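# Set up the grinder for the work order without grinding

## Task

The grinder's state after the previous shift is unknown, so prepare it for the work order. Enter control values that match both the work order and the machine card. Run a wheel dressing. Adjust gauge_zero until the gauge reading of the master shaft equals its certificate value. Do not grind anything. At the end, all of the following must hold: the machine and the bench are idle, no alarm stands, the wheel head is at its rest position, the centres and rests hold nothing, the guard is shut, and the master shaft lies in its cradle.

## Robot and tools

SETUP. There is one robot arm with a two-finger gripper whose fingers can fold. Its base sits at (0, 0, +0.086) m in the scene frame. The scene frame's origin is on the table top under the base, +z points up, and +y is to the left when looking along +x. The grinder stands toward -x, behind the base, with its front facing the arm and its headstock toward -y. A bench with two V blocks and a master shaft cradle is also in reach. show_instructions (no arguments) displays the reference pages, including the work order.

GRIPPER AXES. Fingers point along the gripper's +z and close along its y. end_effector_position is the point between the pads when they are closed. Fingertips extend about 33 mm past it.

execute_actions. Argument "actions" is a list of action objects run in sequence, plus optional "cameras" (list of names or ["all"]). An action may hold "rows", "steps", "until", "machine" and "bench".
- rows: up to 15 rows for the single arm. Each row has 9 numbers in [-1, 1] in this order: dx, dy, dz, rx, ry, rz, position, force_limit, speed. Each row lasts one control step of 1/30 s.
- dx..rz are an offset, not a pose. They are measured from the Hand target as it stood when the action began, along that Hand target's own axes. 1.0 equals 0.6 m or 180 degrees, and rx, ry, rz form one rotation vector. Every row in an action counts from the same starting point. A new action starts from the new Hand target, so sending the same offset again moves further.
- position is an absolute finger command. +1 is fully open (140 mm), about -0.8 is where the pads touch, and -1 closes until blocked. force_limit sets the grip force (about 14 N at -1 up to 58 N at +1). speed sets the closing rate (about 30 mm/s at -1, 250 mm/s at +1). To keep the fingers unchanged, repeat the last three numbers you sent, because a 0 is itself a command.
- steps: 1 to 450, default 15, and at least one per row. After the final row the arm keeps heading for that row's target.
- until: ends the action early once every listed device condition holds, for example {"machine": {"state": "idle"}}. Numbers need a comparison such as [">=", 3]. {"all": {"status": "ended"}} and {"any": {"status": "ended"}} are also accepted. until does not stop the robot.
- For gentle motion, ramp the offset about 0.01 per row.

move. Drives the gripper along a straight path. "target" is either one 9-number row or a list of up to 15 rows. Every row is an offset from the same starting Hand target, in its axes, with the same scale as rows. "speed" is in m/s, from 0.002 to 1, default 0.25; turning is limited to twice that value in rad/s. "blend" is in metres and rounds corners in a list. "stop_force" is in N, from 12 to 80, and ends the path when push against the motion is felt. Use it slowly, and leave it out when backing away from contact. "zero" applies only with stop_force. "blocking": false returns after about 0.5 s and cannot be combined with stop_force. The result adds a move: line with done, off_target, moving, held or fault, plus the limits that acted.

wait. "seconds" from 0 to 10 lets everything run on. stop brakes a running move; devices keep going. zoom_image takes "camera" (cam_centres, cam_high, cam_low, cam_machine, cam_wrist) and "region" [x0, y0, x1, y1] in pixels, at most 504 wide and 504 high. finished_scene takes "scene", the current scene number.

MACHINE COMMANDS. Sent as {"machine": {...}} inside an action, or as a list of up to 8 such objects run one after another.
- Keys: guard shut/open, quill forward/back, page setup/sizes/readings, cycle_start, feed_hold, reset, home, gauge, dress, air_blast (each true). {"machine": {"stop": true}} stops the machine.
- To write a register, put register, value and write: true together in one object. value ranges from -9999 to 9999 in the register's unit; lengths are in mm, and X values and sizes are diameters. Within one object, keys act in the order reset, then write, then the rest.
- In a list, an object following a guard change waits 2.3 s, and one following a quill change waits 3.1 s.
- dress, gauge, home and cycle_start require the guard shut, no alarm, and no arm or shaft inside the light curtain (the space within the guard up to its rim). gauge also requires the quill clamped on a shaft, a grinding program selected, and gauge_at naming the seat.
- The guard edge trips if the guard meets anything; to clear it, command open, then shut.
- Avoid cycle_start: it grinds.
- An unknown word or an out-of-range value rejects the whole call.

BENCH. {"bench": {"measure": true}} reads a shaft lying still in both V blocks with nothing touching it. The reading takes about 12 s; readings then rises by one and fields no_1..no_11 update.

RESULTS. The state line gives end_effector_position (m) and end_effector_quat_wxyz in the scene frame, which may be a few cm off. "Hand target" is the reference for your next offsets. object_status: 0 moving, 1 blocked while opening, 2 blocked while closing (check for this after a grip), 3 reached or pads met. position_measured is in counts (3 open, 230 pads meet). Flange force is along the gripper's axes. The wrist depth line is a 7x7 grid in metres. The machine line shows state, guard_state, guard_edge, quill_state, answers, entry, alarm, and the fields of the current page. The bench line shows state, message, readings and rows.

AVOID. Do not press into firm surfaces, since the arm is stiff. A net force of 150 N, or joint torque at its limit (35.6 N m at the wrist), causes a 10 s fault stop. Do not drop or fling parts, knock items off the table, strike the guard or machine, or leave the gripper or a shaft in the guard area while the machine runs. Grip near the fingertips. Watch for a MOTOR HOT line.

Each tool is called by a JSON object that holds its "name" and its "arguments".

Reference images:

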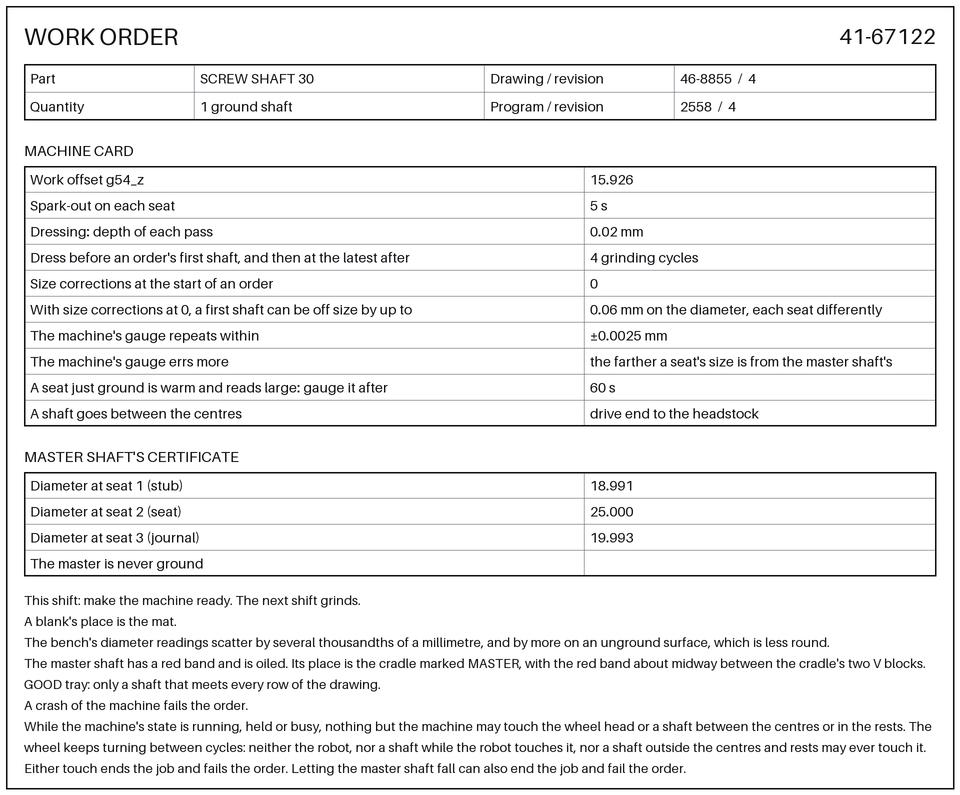

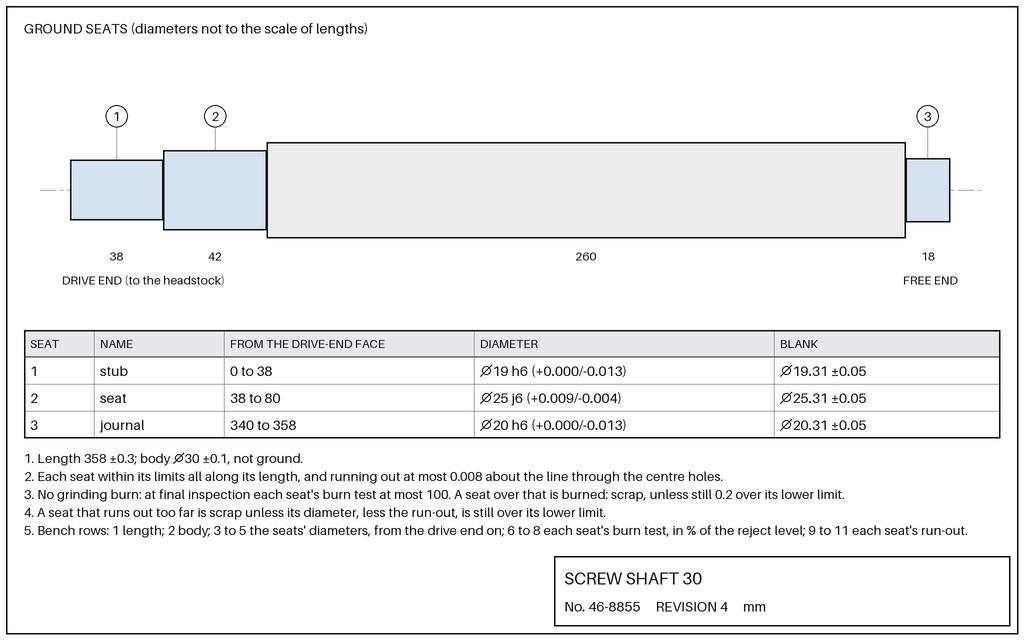

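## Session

{"name": "execute_actions", "arguments": {"actions": []}}

{"name": "execute_actions", "arguments": {"actions": [{"machine":{"page":"sizes"},"steps":2}]}}

{"name": "execute_actions", "arguments": {"actions": [{"machine":{"page":"readings"},"steps":2}]}}

{"name": "show_instructions", "arguments": {}}

Scene clock: 0.00 s.
end_effector_position=(+0.4963, +0.0597, +0.3584) position_measured=3 object_status=3 end_effector_quat_wxyz=(+0.001, +0.994, +0.114, +0.000)
Joint positions: [0.392 0.133 0.22 0 -1.657 1.417]
Joint velocities: within noise
Flange force (N): no reading
Wrist depth (mm): [423 428 433 430 437 440 444 / 448 447 457 458 454 459 465 / 473 473 481 486 477 485 487 / 499 128 512 513 501 132 501 / - 109 546 549 551 123 92 / - 576 568 580 607 603 97 / - 616 525 524 623 642 -]
Hand target: +0.4963, +0.0597, +0.3584; +0.001, +0.994, +0.114, +0.000
Tool commands: gripper/position=+1.0 gripper/force_limit=+1.0 gripper/speed=+1.0
machine.setup: program=+2558 g54_z=+15.926 wheel_d=+286.479 sparkout_s=+0.2 dress_depth=+0.020 gauge_at=+1 gauge_zero=+0.021 program_revision=+4 since_dress=+1 stored1_number=+1329 stored1_revision=+5 stored2_number=+2558 stored2_revision=+4 stored3_number=+9000 stored3_revision=+1 stored4_number=+3887 stored4_revision=+2
machine: state=idle guard_state=shut guard_edge=clear quill_state=clamped guard_answer=taken quill_answer=taken page=setup entry=no_entry entries=0 alarm=no_alarm idle_s=3600 queue=idle queue_left=0
bench: message=nothing_yet readings=0 no_1=0.000 no_2=0.000 no_3=0.000 no_4=0.000 no_5=0.000 no_6=0 no_7=0 no_8=0 no_9=0.000 no_10=0.000 no_11=0.000

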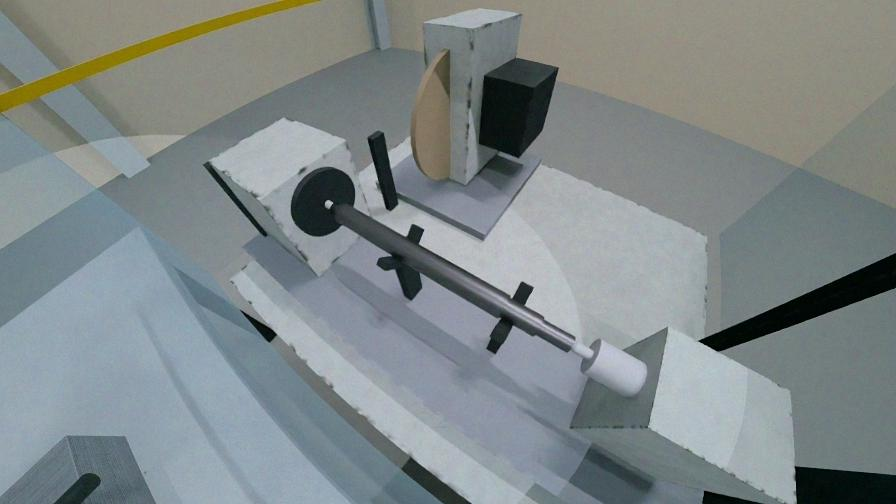

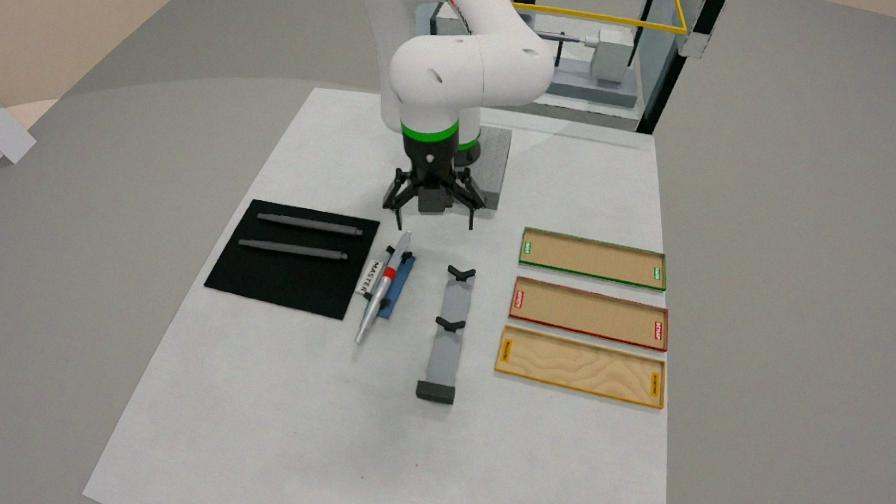

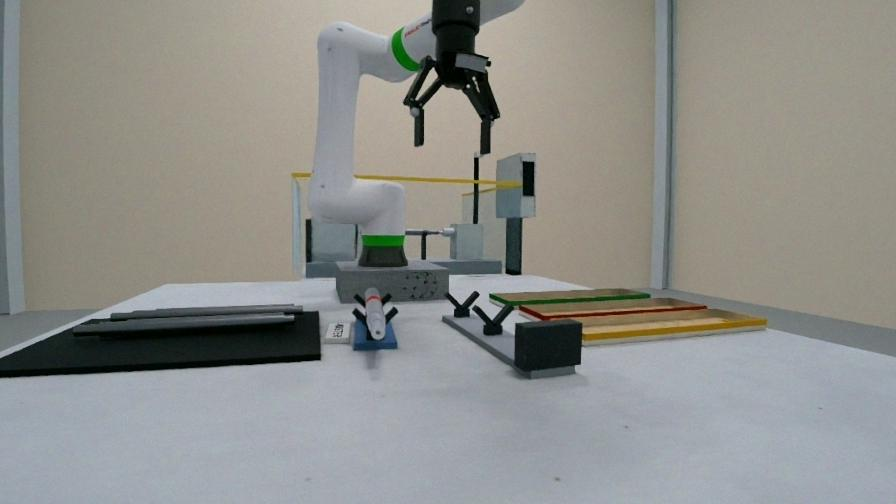

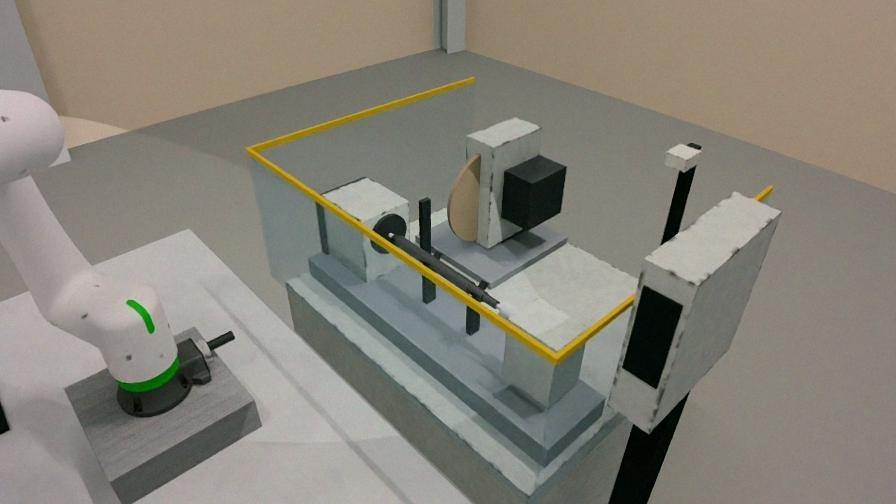

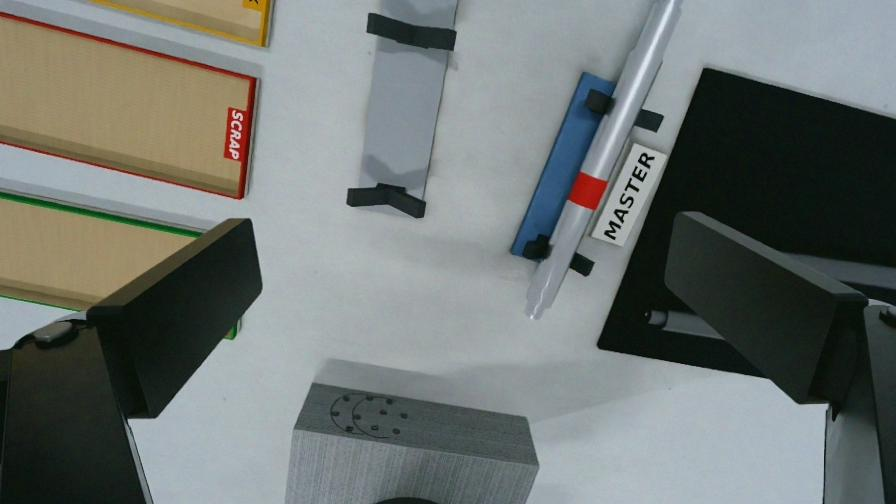

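Scene clock: 0.27 s.
end_effector_position=(+0.4963, +0.0597, +0.3584) position_measured=3 object_status=3 end_effector_quat_wxyz=(+0.001, +0.994, +0.114, +0.000)
Joint positions: [0.392 0.133 0.22 0 -1.657 1.417]
Flange force (N): [-0.2 -1.6 -3.6]
Wrist depth (mm): [423 428 434 428 439 439 442 / 448 450 456 454 455 459 464 / 475 471 479 475 478 482 488 / 501 129 510 512 499 133 504 / - 109 541 548 551 123 92 / - 576 566 579 587 592 - / - 621 523 526 634 658 -]
Hand target: +0.4963, +0.0597, +0.3584; +0.001, +0.994, +0.114, +0.000
Tool commands: gripper/position=+1.0 gripper/force_limit=+1.0 gripper/speed=+1.0
machine.sizes: size_1=+0.000 size_2=+0.000 size_3=+0.000 aim_1=+18.994 aim_2=+25.003 aim_3=+19.994
machine: state=idle guard_state=shut guard_edge=clear quill_state=clamped guard_answer=taken quill_answer=taken page=sizes entry=no_entry entries=0 alarm=no_alarm idle_s=3600 queue=done queue_left=0
bench: message=nothing_yet readings=0 no_1=0.000 no_2=0.000 no_3=0.000 no_4=0.000 no_5=0.000 no_6=0 no_7=0 no_8=0 no_9=0.000 no_10=0.000 no_11=0.000

Scene clock: 0.53 s.
end_effector_position=(+0.4963, +0.0597, +0.3584) position_measured=3 object_status=3 end_effector_quat_wxyz=(+0.001, +0.994, +0.114, +0.000)
Joint positions: [0.392 0.133 0.22 0 -1.657 1.417]
Flange force (N): [-0.3 -1.6 -3.5]
Wrist depth (mm): [422 428 432 431 437 436 444 / 448 448 456 455 450 459 461 / 473 471 478 481 476 482 489 / 499 129 512 515 500 133 503 / - 109 540 552 551 123 92 / - 577 569 579 588 604 - / - 616 527 529 629 640 -]
Hand target: +0.4963, +0.0597, +0.3584; +0.001, +0.994, +0.114, +0.000
Tool commands: gripper/position=+1.0 gripper/force_limit=+1.0 gripper/speed=+1.0
machine.readings: gauge_d=+0.000 gauge_d_1=+0.000 gauge_d_2=+0.000 gauge_d_3=+0.000 pos_x=+0.000 pos_z=+0.000 load_peak=+0.0 cycles=+0
machine: state=idle guard_state=shut guard_edge=clear quill_state=clamped guard_answer=taken quill_answer=taken page=readings entry=no_entry entries=0 alarm=no_alarm idle_s=3601 queue=done queue_left=0
bench: message=nothing_yet readings=0 no_1=0.000 no_2=0.000 no_3=0.000 no_4=0.000 no_5=0.000 no_6=0 no_7=0 no_8=0 no_9=0.000 no_10=0.000 no_11=0.000

Reference images for this scene: work order, drawing.

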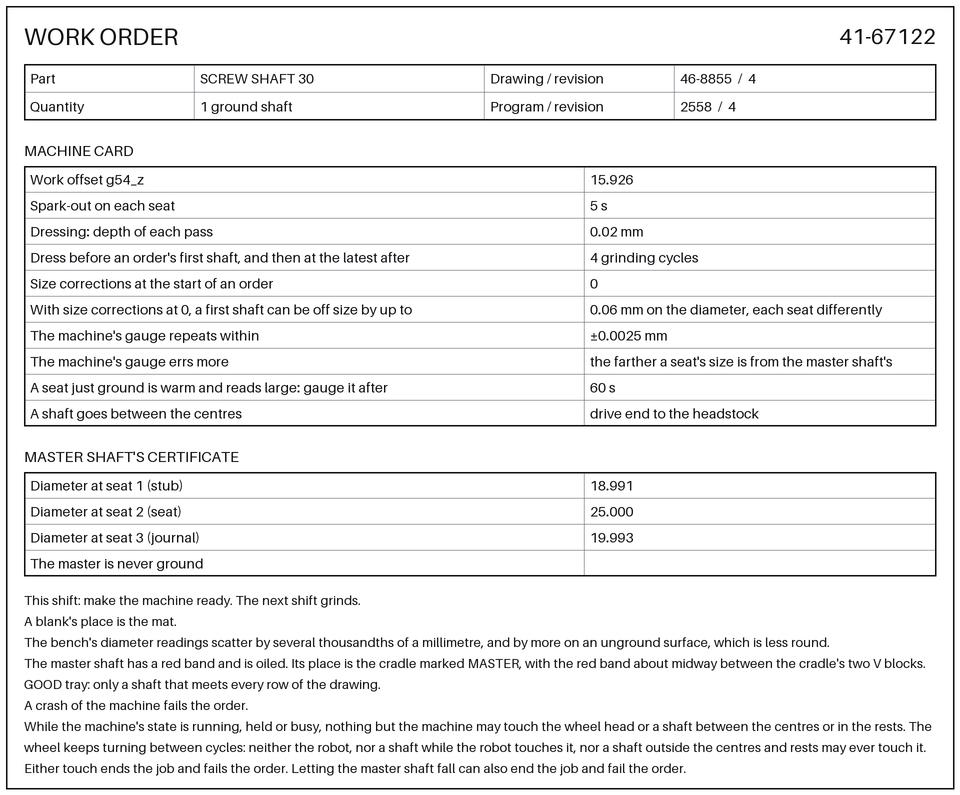

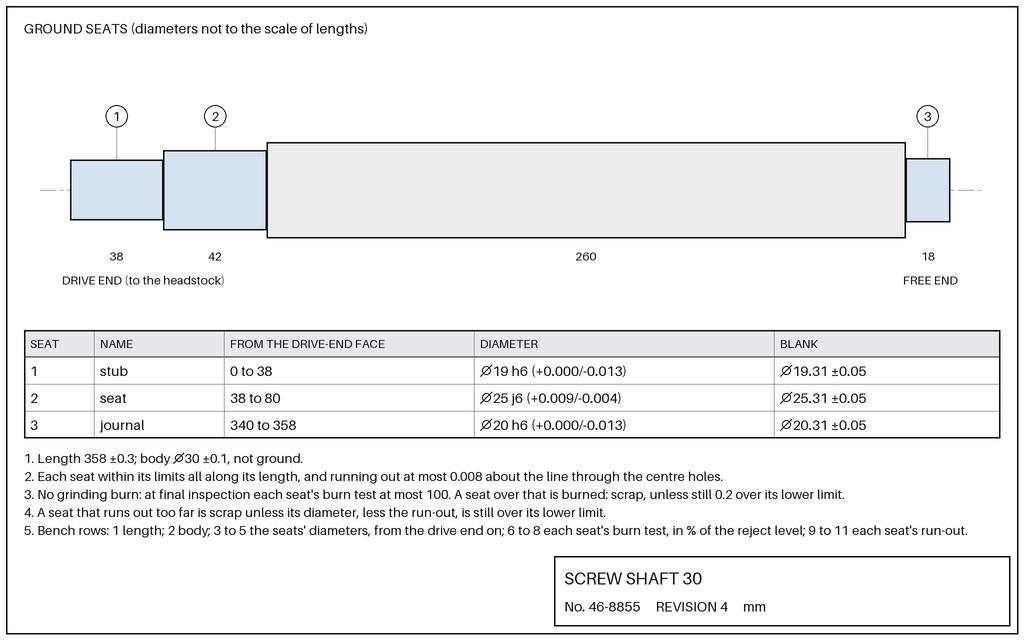

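{"name": "zoom_image", "arguments": {"camera": "cam_wrist", "region": [490, 0, 740, 340]}}

{"name": "zoom_image", "arguments": {"camera": "cam_centres", "region": [280, 150, 680, 420]}}

{"name": "zoom_image", "arguments": {"camera": "cam_high", "region": [200, 180, 550, 420]}}

{"name": "zoom_image", "arguments": {"camera": "cam_low", "region": [0, 240, 420, 390]}}

Scaled by 1.482 from the camera's 896x504 image, which has a finer 1280x720 frame.
This view is cut from an older image: the scene may have changed since it was taken.

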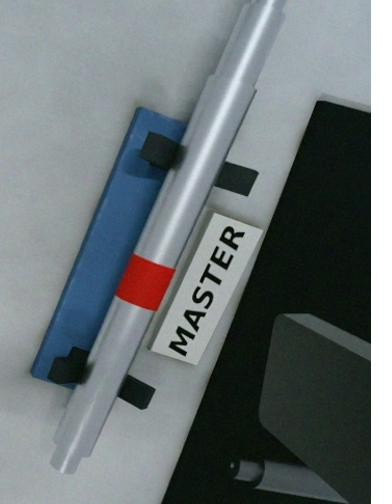

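Scaled by 1.260 from the camera's 896x504 image, which has a finer 1280x720 frame.
This view is cut from an older image: the scene may have changed since it was taken.

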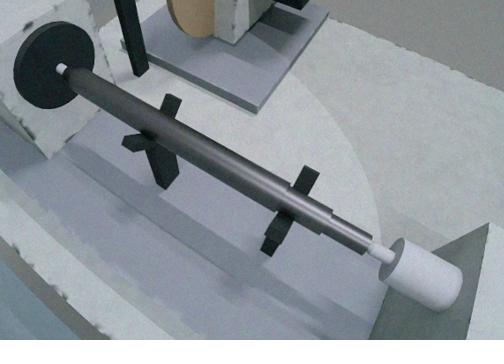

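Scaled by 1.440 from the camera's 896x504 image, which has a finer 1280x720 frame.
This view is cut from an older image: the scene may have changed since it was taken.

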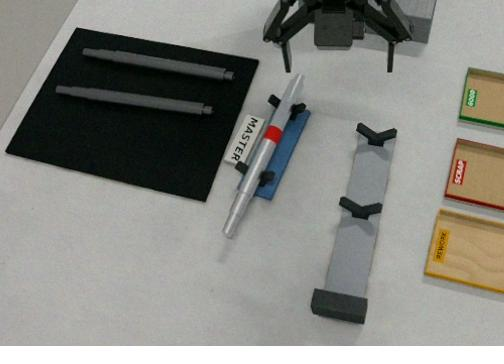

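Scaled by 1.200 from the camera's 896x504 image, which has a finer 1280x720 frame.
This view is cut from an older image: the scene may have changed since it was taken.

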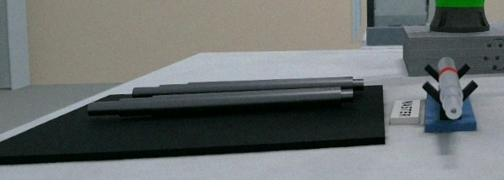

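{"name": "execute_actions", "arguments": {"actions": [{"machine":[{"register":"sparkout_s","value":5,"write":true,"page":"setup"},{"guard":"open"},{"quill":"back"}],"steps":5}]}}

{"name": "move", "arguments": {"target": [[-0.195,-0.457,-0.236,0,0,0.0,0,1,1],[-0.7395,-0.84,-0.319,0,0,-0.177,0,1,1]], "speed": 0.3, "blend": [0.1,0]}}

Scene clock: 2.87 s.
end_effector_position=(+0.4963, +0.0597, +0.3584) position_measured=3 object_status=3 end_effector_quat_wxyz=(+0.001, +0.994, +0.114, +0.000)
Joint positions: [0.392 0.133 0.22 0 -1.657 1.417]
Flange force (N): [0.1 -1.7 -3.8]
Wrist depth (mm): [424 429 432 430 438 437 445 / 446 448 457 456 454 458 459 / 474 471 481 478 478 485 485 / 499 129 510 510 501 132 505 / - 109 544 544 551 123 92 / - 579 568 579 594 601 - / - 621 527 529 635 644 -]
Hand target: +0.4963, +0.0597, +0.3584; +0.001, +0.994, +0.114, +0.000
Tool commands: gripper/position=+1.0 gripper/force_limit=+1.0 gripper/speed=+1.0
machine.setup: program=+2558 g54_z=+15.926 wheel_d=+286.479 sparkout_s=+5.0 dress_depth=+0.020 gauge_at=+1 gauge_zero=+0.021 program_revision=+4 since_dress=+1 stored1_number=+1329 stored1_revision=+5 stored2_number=+2558 stored2_revision=+4 stored3_number=+9000 stored3_revision=+1 stored4_number=+3887 stored4_revision=+2
machine: state=idle guard_state=between guard_edge=clear quill_state=clamped guard_answer=taken quill_answer=taken page=setup entry=taken entries=1 alarm=no_alarm idle_s=3603 queue=running queue_left=1
bench: message=nothing_yet readings=0 no_1=0.000 no_2=0.000 no_3=0.000 no_4=0.000 no_5=0.000 no_6=0 no_7=0 no_8=0 no_9=0.000 no_10=0.000 no_11=0.000

Scene clock: 5.77 s.
end_effector_position=(-0.0497, +0.4511, +0.5484) position_measured=129 object_status=3 end_effector_quat_wxyz=(+0.001, +0.924, +0.382, +0.000)
Joint positions: [1.983 0.173 0.741 0 -2.138 0.383]
Flange force (N): [-1.9 -0.5 -3.8]
Wrist depth (mm): [1333 1191 601 600 601 607 609 / 1226 1271 632 623 635 640 645 / 1319 1090 667 670 668 667 685 / 721 699 133 709 137 631 415 / 1478 88 87 752 122 85 359 / - 76 781 804 818 68 - / - - 794 829 - - -]
Hand target: -0.0498, +0.4511, +0.5484; +0.001, +0.924, +0.382, +0.000
Off the commanded pose: 0.000 m, 0 deg.
machine.setup: program=+2558 g54_z=+15.926 wheel_d=+286.479 sparkout_s=+5.0 dress_depth=+0.020 gauge_at=+1 gauge_zero=+0.021 program_revision=+4 since_dress=+1 stored1_number=+1329 stored1_revision=+5 stored2_number=+2558 stored2_revision=+4 stored3_number=+9000 stored3_revision=+1 stored4_number=+3887 stored4_revision=+2
machine: state=idle guard_state=open guard_edge=clear quill_state=between guard_answer=taken quill_answer=taken page=setup entry=taken entries=1 alarm=no_alarm idle_s=3606 queue=running queue_left=0
bench: message=nothing_yet readings=0 no_1=0.000 no_2=0.000 no_3=0.000 no_4=0.000 no_5=0.000 no_6=0 no_7=0 no_8=0 no_9=0.000 no_10=0.000 no_11=0.000
move: done

{"name": "move", "arguments": {"target": [-0.4125,-0.058,0.047,0,0,-0.1673,0,1,1], "speed": 0.3}}

{"name": "move", "arguments": {"target": [[-0.395,-0.565,0.12,0,0,-0.083,0,1,1],[-0.395,-0.565,0.317,0,0,-0.083,0,1,1]], "speed": 0.25, "blend": [0.06,0], "cameras": ["cam_wrist","cam_centres"]}}

Scene clock: 7.47 s.
end_effector_position=(-0.2496, +0.3009, +0.5205) position_measured=129 object_status=3 end_effector_quat_wxyz=(+0.001, +0.793, +0.609, -0.001)
Joint positions: [2.616 -0.036 0.44 0 -2.047 0.275]
Flange force (N): [-2.2 0.7 -3.2]
Wrist depth (mm): [457 531 583 579 595 584 583 / 442 560 600 613 613 616 619 / 598 588 612 639 632 577 374 / 479 613 133 683 137 568 363 / - 88 87 726 138 85 352 / - 76 721 1624 - 68 - / - - - 767 - - -]
Hand target: -0.2497, +0.3009, +0.5205; +0.001, +0.793, +0.609, -0.001
Off the commanded pose: 0.000 m, 0 deg.
machine.setup: program=+2558 g54_z=+15.926 wheel_d=+286.479 sparkout_s=+5.0 dress_depth=+0.020 gauge_at=+1 gauge_zero=+0.021 program_revision=+4 since_dress=+1 stored1_number=+1329 stored1_revision=+5 stored2_number=+2558 stored2_revision=+4 stored3_number=+9000 stored3_revision=+1 stored4_number=+3887 stored4_revision=+2
machine: state=idle guard_state=open guard_edge=clear quill_state=between guard_answer=taken quill_answer=taken page=setup entry=taken entries=1 alarm=no_alarm idle_s=3607 queue=running queue_left=0
bench: message=nothing_yet readings=0 no_1=0.000 no_2=0.000 no_3=0.000 no_4=0.000 no_5=0.000 no_6=0 no_7=0 no_8=0 no_9=0.000 no_10=0.000 no_11=0.000
move: done

Scene clock: 10.10 s.
end_effector_position=(-0.6383, +0.1590, +0.3305) position_measured=129 object_status=3 end_effector_quat_wxyz=(+0.001, +0.707, +0.707, -0.001)
Joint positions: [3.108 0.567 0.733 0 -1.736 0.044]
Flange force (N): [-1.2 -2.0 -4.6]
Wrist depth (mm): [409 414 415 358 369 426 420 / 425 435 436 380 392 444 440 / 435 439 458 290 412 465 468 / 446 456 132 301 137 486 499 / 358 88 93 430 138 85 507 / - 76 372 338 386 68 - / - - 302 300 300 - -]
Hand target: -0.6383, +0.1590, +0.3305; +0.001, +0.707, +0.707, -0.001
Off the commanded pose: 0.000 m, 0 deg.
machine.setup: program=+2558 g54_z=+15.926 wheel_d=+286.479 sparkout_s=+5.0 dress_depth=+0.020 gauge_at=+1 gauge_zero=+0.021 program_revision=+4 since_dress=+1 stored1_number=+1329 stored1_revision=+5 stored2_number=+2558 stored2_revision=+4 stored3_number=+9000 stored3_revision=+1 stored4_number=+3887 stored4_revision=+2
machine: state=idle guard_state=open guard_edge=clear quill_state=back guard_answer=taken quill_answer=taken page=setup entry=taken entries=1 alarm=no_alarm idle_s=3610 queue=done queue_left=0
bench: message=nothing_yet readings=0 no_1=0.000 no_2=0.000 no_3=0.000 no_4=0.000 no_5=0.000 no_6=0 no_7=0 no_8=0 no_9=0.000 no_10=0.000 no_11=0.000
move: done; blend cut to 0.0591 m at target 1
Images, in order (width x height): cam_centres 896x504, cam_wrist 896x504.

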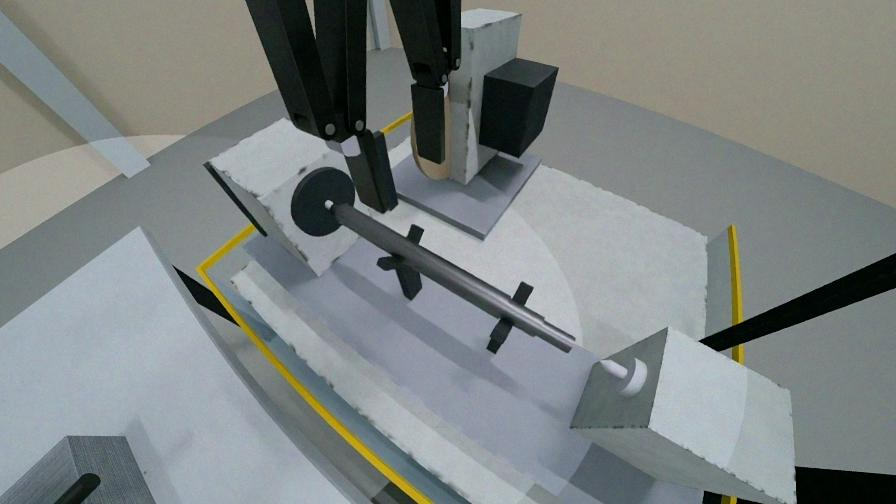

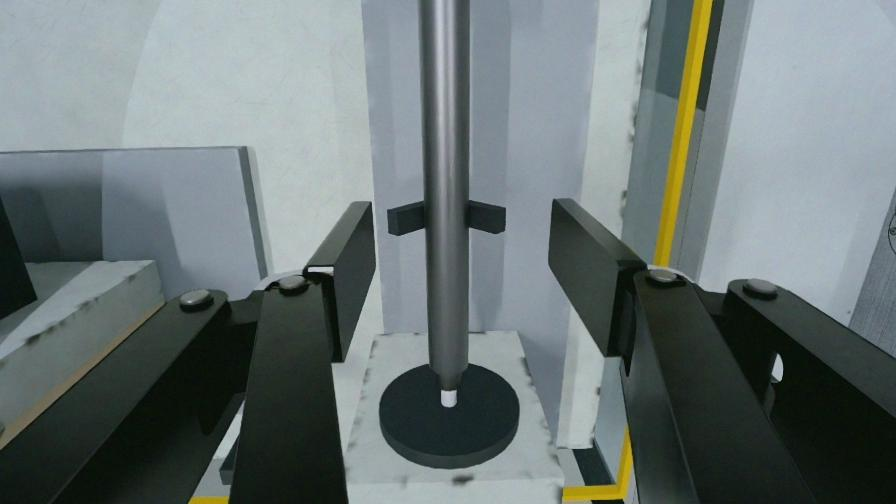

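{"name": "move", "arguments": {"target": [0.0083,-0.0058,0.19,0,0,0,0,1,1], "speed": 0.12, "cameras": ["cam_wrist","cam_centres"]}}

{"name": "zoom_image", "arguments": {"camera": "cam_centres", "region": [280, 150, 680, 420]}}

{"name": "zoom_image", "arguments": {"camera": "cam_wrist", "region": [300, 100, 650, 400]}}

Scene clock: 12.27 s.
end_effector_position=(-0.6417, +0.1636, +0.2164) position_measured=129 object_status=3 end_effector_quat_wxyz=(+0.001, +0.707, +0.707, -0.001)
Joint positions: [3.101 0.57 0.471 0 -1.471 0.051]
Flange force (N): [-2.1 2.6 -2.9]
Wrist depth (mm): [312 314 312 145 267 327 316 / 328 331 329 153 282 344 334 / 326 343 348 162 298 376 352 / 342 352 135 173 137 373 380 / 357 88 108 184 181 85 389 / - 76 414 201 355 68 - / - - 308 272 307 - -]
Hand target: -0.6417, +0.1637, +0.2165; +0.001, +0.707, +0.707, -0.001
Off the commanded pose: 0.000 m, 0 deg.
machine.setup: program=+2558 g54_z=+15.926 wheel_d=+286.479 sparkout_s=+5.0 dress_depth=+0.020 gauge_at=+1 gauge_zero=+0.021 program_revision=+4 since_dress=+1 stored1_number=+1329 stored1_revision=+5 stored2_number=+2558 stored2_revision=+4 stored3_number=+9000 stored3_revision=+1 stored4_number=+3887 stored4_revision=+2
machine: state=idle guard_state=open guard_edge=clear quill_state=back guard_answer=taken quill_answer=taken page=setup entry=taken entries=1 alarm=no_alarm idle_s=3612 queue=done queue_left=0
bench: message=nothing_yet readings=0 no_1=0.000 no_2=0.000 no_3=0.000 no_4=0.000 no_5=0.000 no_6=0 no_7=0 no_8=0 no_9=0.000 no_10=0.000 no_11=0.000
move: done
Images, in order (width x height): cam_centres 896x504, cam_wrist 896x504.

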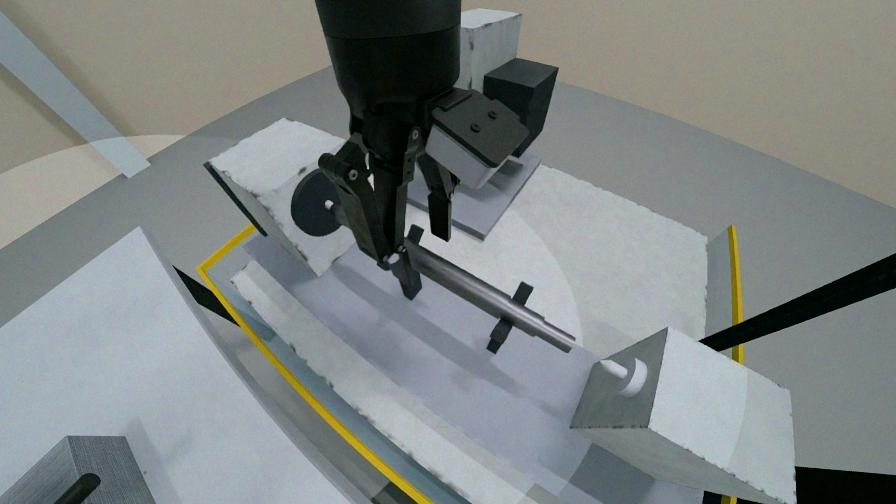

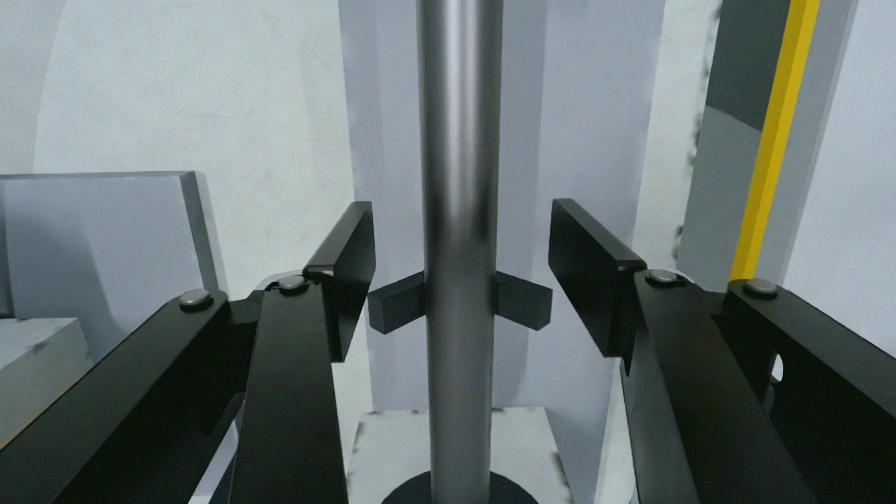

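Scaled by 1.260 from the camera's 896x504 image, which has a finer 1280x720 frame.

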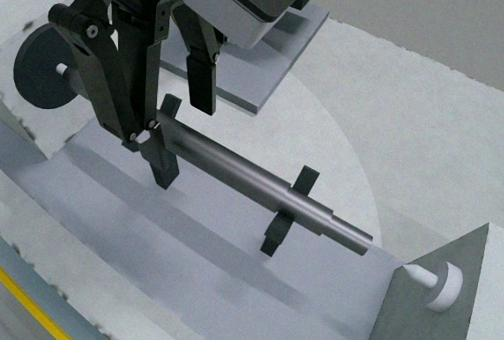

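Scaled by 1.440 from the camera's 896x504 image, which has a finer 1280x720 frame.

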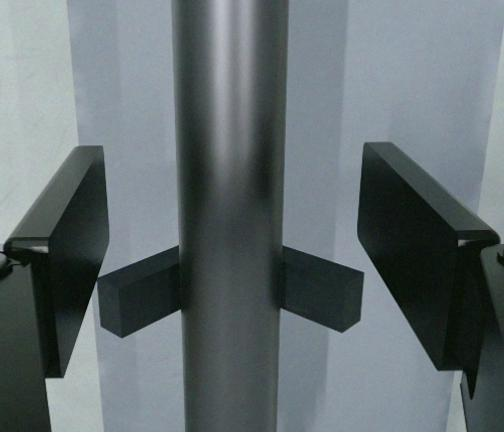

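{"name": "move", "arguments": {"target": [0,-0.0014,0.0195,0,0,0,0,1,1], "speed": 0.06, "stop_force": 25}}

{"name": "execute_actions", "arguments": {"actions": [{"rows":[[0,0,0,0,0,0,-1,1,1]],"steps":50}], "cameras": ["cam_wrist"]}}

Scene clock: 13.77 s.
end_effector_position=(-0.6425, +0.1636, +0.2048) position_measured=129 object_status=3 end_effector_quat_wxyz=(+0.001, +0.707, +0.707, -0.001)
Joint positions: [3.101 0.576 0.452 0 -1.447 0.051]
Flange force (N): [-1.5 0.4 -3.3]
Wrist depth (mm): [308 295 260 134 257 314 311 / 316 322 322 142 272 337 323 / 319 337 291 151 287 357 342 / 331 339 133 160 138 366 366 / 346 88 93 172 174 85 378 / - 76 400 184 345 68 - / - - - 195 305 - -]
Hand target: -0.6425, +0.1636, +0.2048; +0.001, +0.707, +0.707, -0.001
Off the commanded pose: 0.000 m, 0 deg.
machine.setup: program=+2558 g54_z=+15.926 wheel_d=+286.479 sparkout_s=+5.0 dress_depth=+0.020 gauge_at=+1 gauge_zero=+0.021 program_revision=+4 since_dress=+1 stored1_number=+1329 stored1_revision=+5 stored2_number=+2558 stored2_revision=+4 stored3_number=+9000 stored3_revision=+1 stored4_number=+3887 stored4_revision=+2
machine: state=idle guard_state=open guard_edge=clear quill_state=back guard_answer=taken quill_answer=taken page=setup entry=taken entries=1 alarm=no_alarm idle_s=3614 queue=done queue_left=0
bench: message=nothing_yet readings=0 no_1=0.000 no_2=0.000 no_3=0.000 no_4=0.000 no_5=0.000 no_6=0 no_7=0 no_8=0 no_9=0.000 no_10=0.000 no_11=0.000
move: done

Scene clock: 15.63 s.
end_effector_position=(-0.6425, +0.1636, +0.2048) position_measured=192 object_status=2 end_effector_quat_wxyz=(+0.001, +0.707, +0.707, -0.001)
Joint positions: [3.101 0.576 0.452 0 -1.447 0.051]
Flange force (N): [-5.6 16.8 -29.4]
Wrist depth (mm): [302 302 300 134 257 315 311 / 315 323 322 142 272 993 327 / 319 332 337 150 288 349 342 / 331 342 351 157 298 370 364 / 349 344 87 167 86 85 387 / - 67 72 179 - - - / - 67 - 192 - - -]
Hand target: -0.6425, +0.1636, +0.2048; +0.001, +0.707, +0.707, -0.001
Off the commanded pose: 0.000 m, 0 deg.
machine.setup: program=+2558 g54_z=+15.926 wheel_d=+286.479 sparkout_s=+5.0 dress_depth=+0.020 gauge_at=+1 gauge_zero=+0.021 program_revision=+4 since_dress=+1 stored1_number=+1329 stored1_revision=+5 stored2_number=+2558 stored2_revision=+4 stored3_number=+9000 stored3_revision=+1 stored4_number=+3887 stored4_revision=+2
machine: state=idle guard_state=open guard_edge=clear quill_state=back guard_answer=taken quill_answer=taken page=setup entry=taken entries=1 alarm=no_alarm idle_s=3615 queue=done queue_left=0
bench: message=nothing_yet readings=0 no_1=0.000 no_2=0.000 no_3=0.000 no_4=0.000 no_5=0.000 no_6=0 no_7=0 no_8=0 no_9=0.000 no_10=0.000 no_11=0.000
Images, in order (width x height): cam_wrist 896x504.

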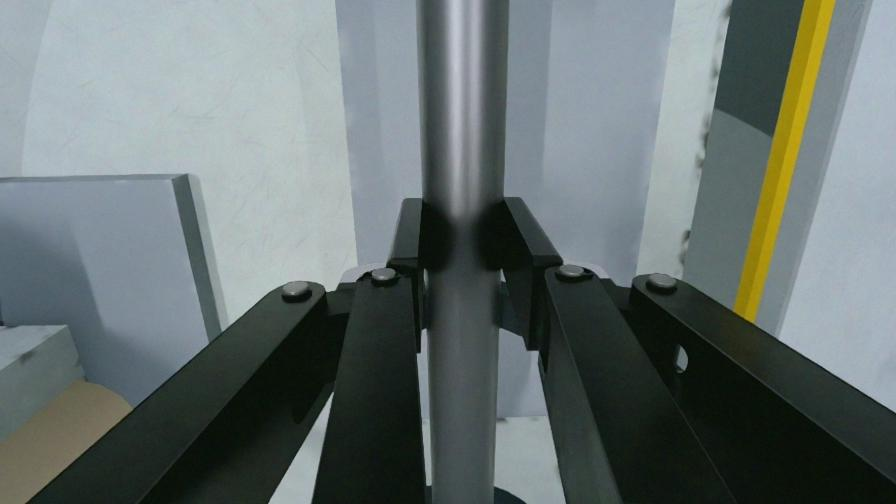

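{"name": "move", "arguments": {"target": [[0.02,0,0,0,0,0,-1,1,1],[0.02,0,-0.35,0,0,0,-1,1,1]], "speed": [0.03,0.1], "cameras": ["cam_centres","cam_wrist","cam_machine"]}}

Scene clock: 26.27 s.
end_effector_position=(-0.6424, +0.1685, +0.2044) position_measured=192 object_status=2 end_effector_quat_wxyz=(+0.003, +0.707, +0.707, -0.002)
Joint positions: [3.091 0.581 0.461 -0.005 -1.451 0.063]
Flange force (N): [-57.9 18.7 -34.5]
Flange force when the fault began (N): [-114.4 30.4 -50.4]
Wrist depth (mm): [298 305 299 133 257 306 311 / 317 318 318 141 271 336 322 / 324 331 332 150 286 355 343 / 331 340 364 157 298 358 366 / 349 345 87 166 86 85 387 / - 67 72 179 - - - / - 67 - 190 - - -]
Hand target: -0.6424, +0.1685, +0.2044; +0.003, +0.707, +0.707, -0.002 (not the last commanded pose)
Tool commands: gripper/position=-1.0 gripper/force_limit=+1.0 gripper/speed=+1.0
Off the commanded pose: 0.211 m, 0 deg.
TORQUE FAULT: the external load on joint 4 (forearm roll) reached its load limit, and the arm stopped for 10 seconds. The arm's remaining commands of this call were not run. The arm's target is now where it stood when the stop ended, not its last command. The arm keeps its grip as last carried out and accepts commands again: back off and push less far. The arm stops again whenever a joint's load reaches its limit.
machine.setup: program=+2558 g54_z=+15.926 wheel_d=+286.479 sparkout_s=+5.0 dress_depth=+0.020 gauge_at=+1 gauge_zero=+0.021 program_revision=+4 since_dress=+1 stored1_number=+1329 stored1_revision=+5 stored2_number=+2558 stored2_revision=+4 stored3_number=+9000 stored3_revision=+1 stored4_number=+3887 stored4_revision=+2
machine: state=idle guard_state=open guard_edge=clear quill_state=back guard_answer=taken quill_answer=taken page=setup entry=taken entries=1 alarm=no_alarm idle_s=3626 queue=done queue_left=0
bench: message=nothing_yet readings=0 no_1=0.000 no_2=0.000 no_3=0.000 no_4=0.000 no_5=0.000 no_6=0 no_7=0 no_8=0 no_9=0.000 no_10=0.000 no_11=0.000
move: fault; path passed 0 of 2 targets
Images, in order (width x height): cam_centres 896x504, cam_machine 896x504, cam_wrist 896x504.

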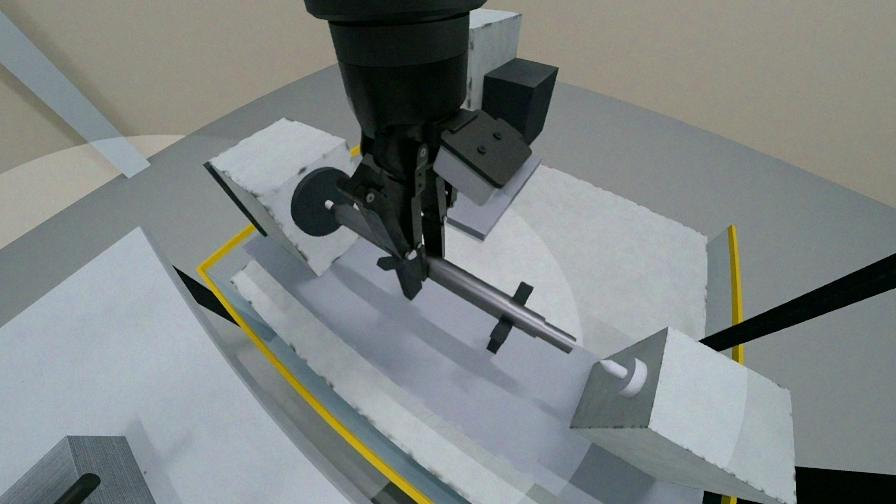

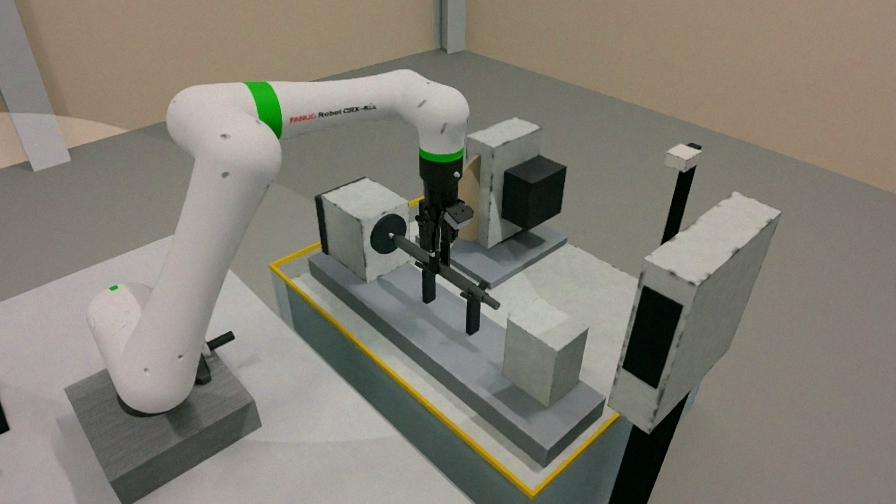

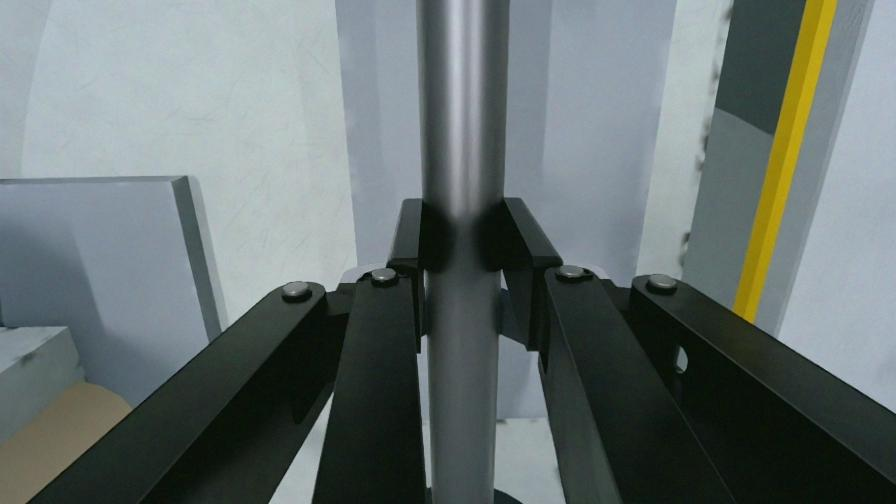

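{"name": "move", "arguments": {"target": [-0.003,0,0,0,0,0,-1,1,1], "speed": 0.01, "cameras": ["cam_centres"]}}

{"name": "zoom_image", "arguments": {"camera": "cam_centres", "region": [460, 250, 620, 370]}}

{"name": "zoom_image", "arguments": {"camera": "cam_centres", "region": [270, 150, 410, 270]}}

Scene clock: 27.40 s.
end_effector_position=(-0.6424, +0.1669, +0.2044) position_measured=192 object_status=2 end_effector_quat_wxyz=(+0.003, +0.707, +0.707, -0.002)
Joint positions: [3.093 0.58 0.459 -0.005 -1.45 0.06]
Flange force (N): [-10.1 8.7 -13.2]
Wrist depth (mm): [301 306 299 134 257 313 310 / 314 321 318 141 272 332 324 / 319 333 337 150 287 356 342 / 330 339 355 157 296 370 364 / 347 346 87 166 86 85 387 / - 67 72 179 - - - / - 67 - 189 - - -]
Hand target: -0.6424, +0.1667, +0.2044; +0.003, +0.707, +0.707, -0.002
Off the commanded pose: 0.000 m, 0 deg.
machine.setup: program=+2558 g54_z=+15.926 wheel_d=+286.479 sparkout_s=+5.0 dress_depth=+0.020 gauge_at=+1 gauge_zero=+0.021 program_revision=+4 since_dress=+1 stored1_number=+1329 stored1_revision=+5 stored2_number=+2558 stored2_revision=+4 stored3_number=+9000 stored3_revision=+1 stored4_number=+3887 stored4_revision=+2
machine: state=idle guard_state=open guard_edge=clear quill_state=back guard_answer=taken quill_answer=taken page=setup entry=taken entries=1 alarm=no_alarm idle_s=3627 queue=done queue_left=0
bench: message=nothing_yet readings=0 no_1=0.000 no_2=0.000 no_3=0.000 no_4=0.000 no_5=0.000 no_6=0 no_7=0 no_8=0 no_9=0.000 no_10=0.000 no_11=0.000
move: done
Images, in order (width x height): cam_centres 896x504.

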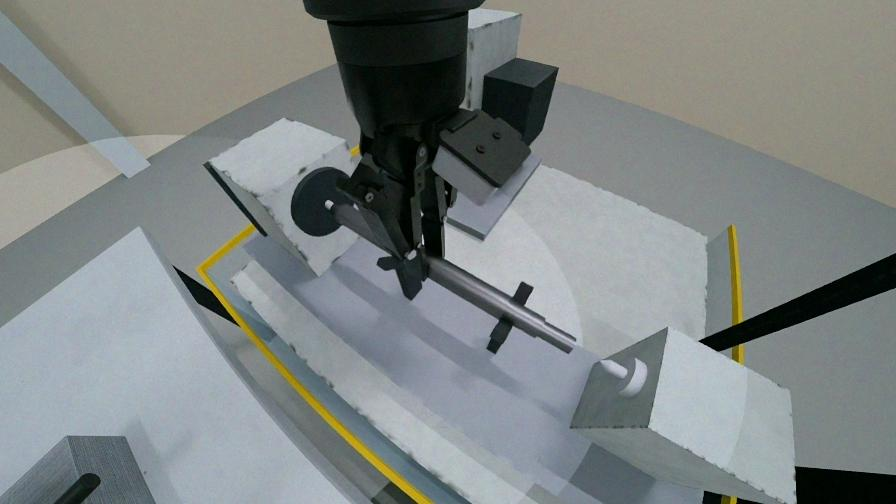

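Scaled by 3.150 from the camera's 896x504 image, which has a finer 1280x720 frame.

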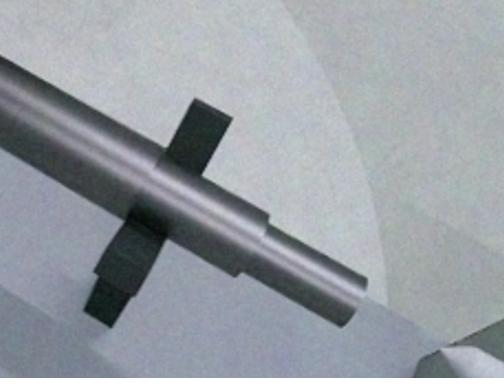

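Scaled by 3.600 from the camera's 896x504 image, which has a finer 1280x720 frame.

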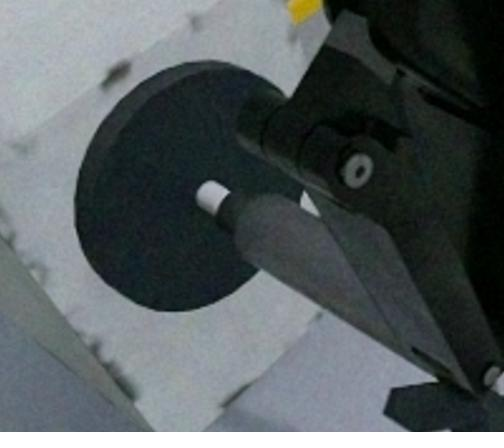

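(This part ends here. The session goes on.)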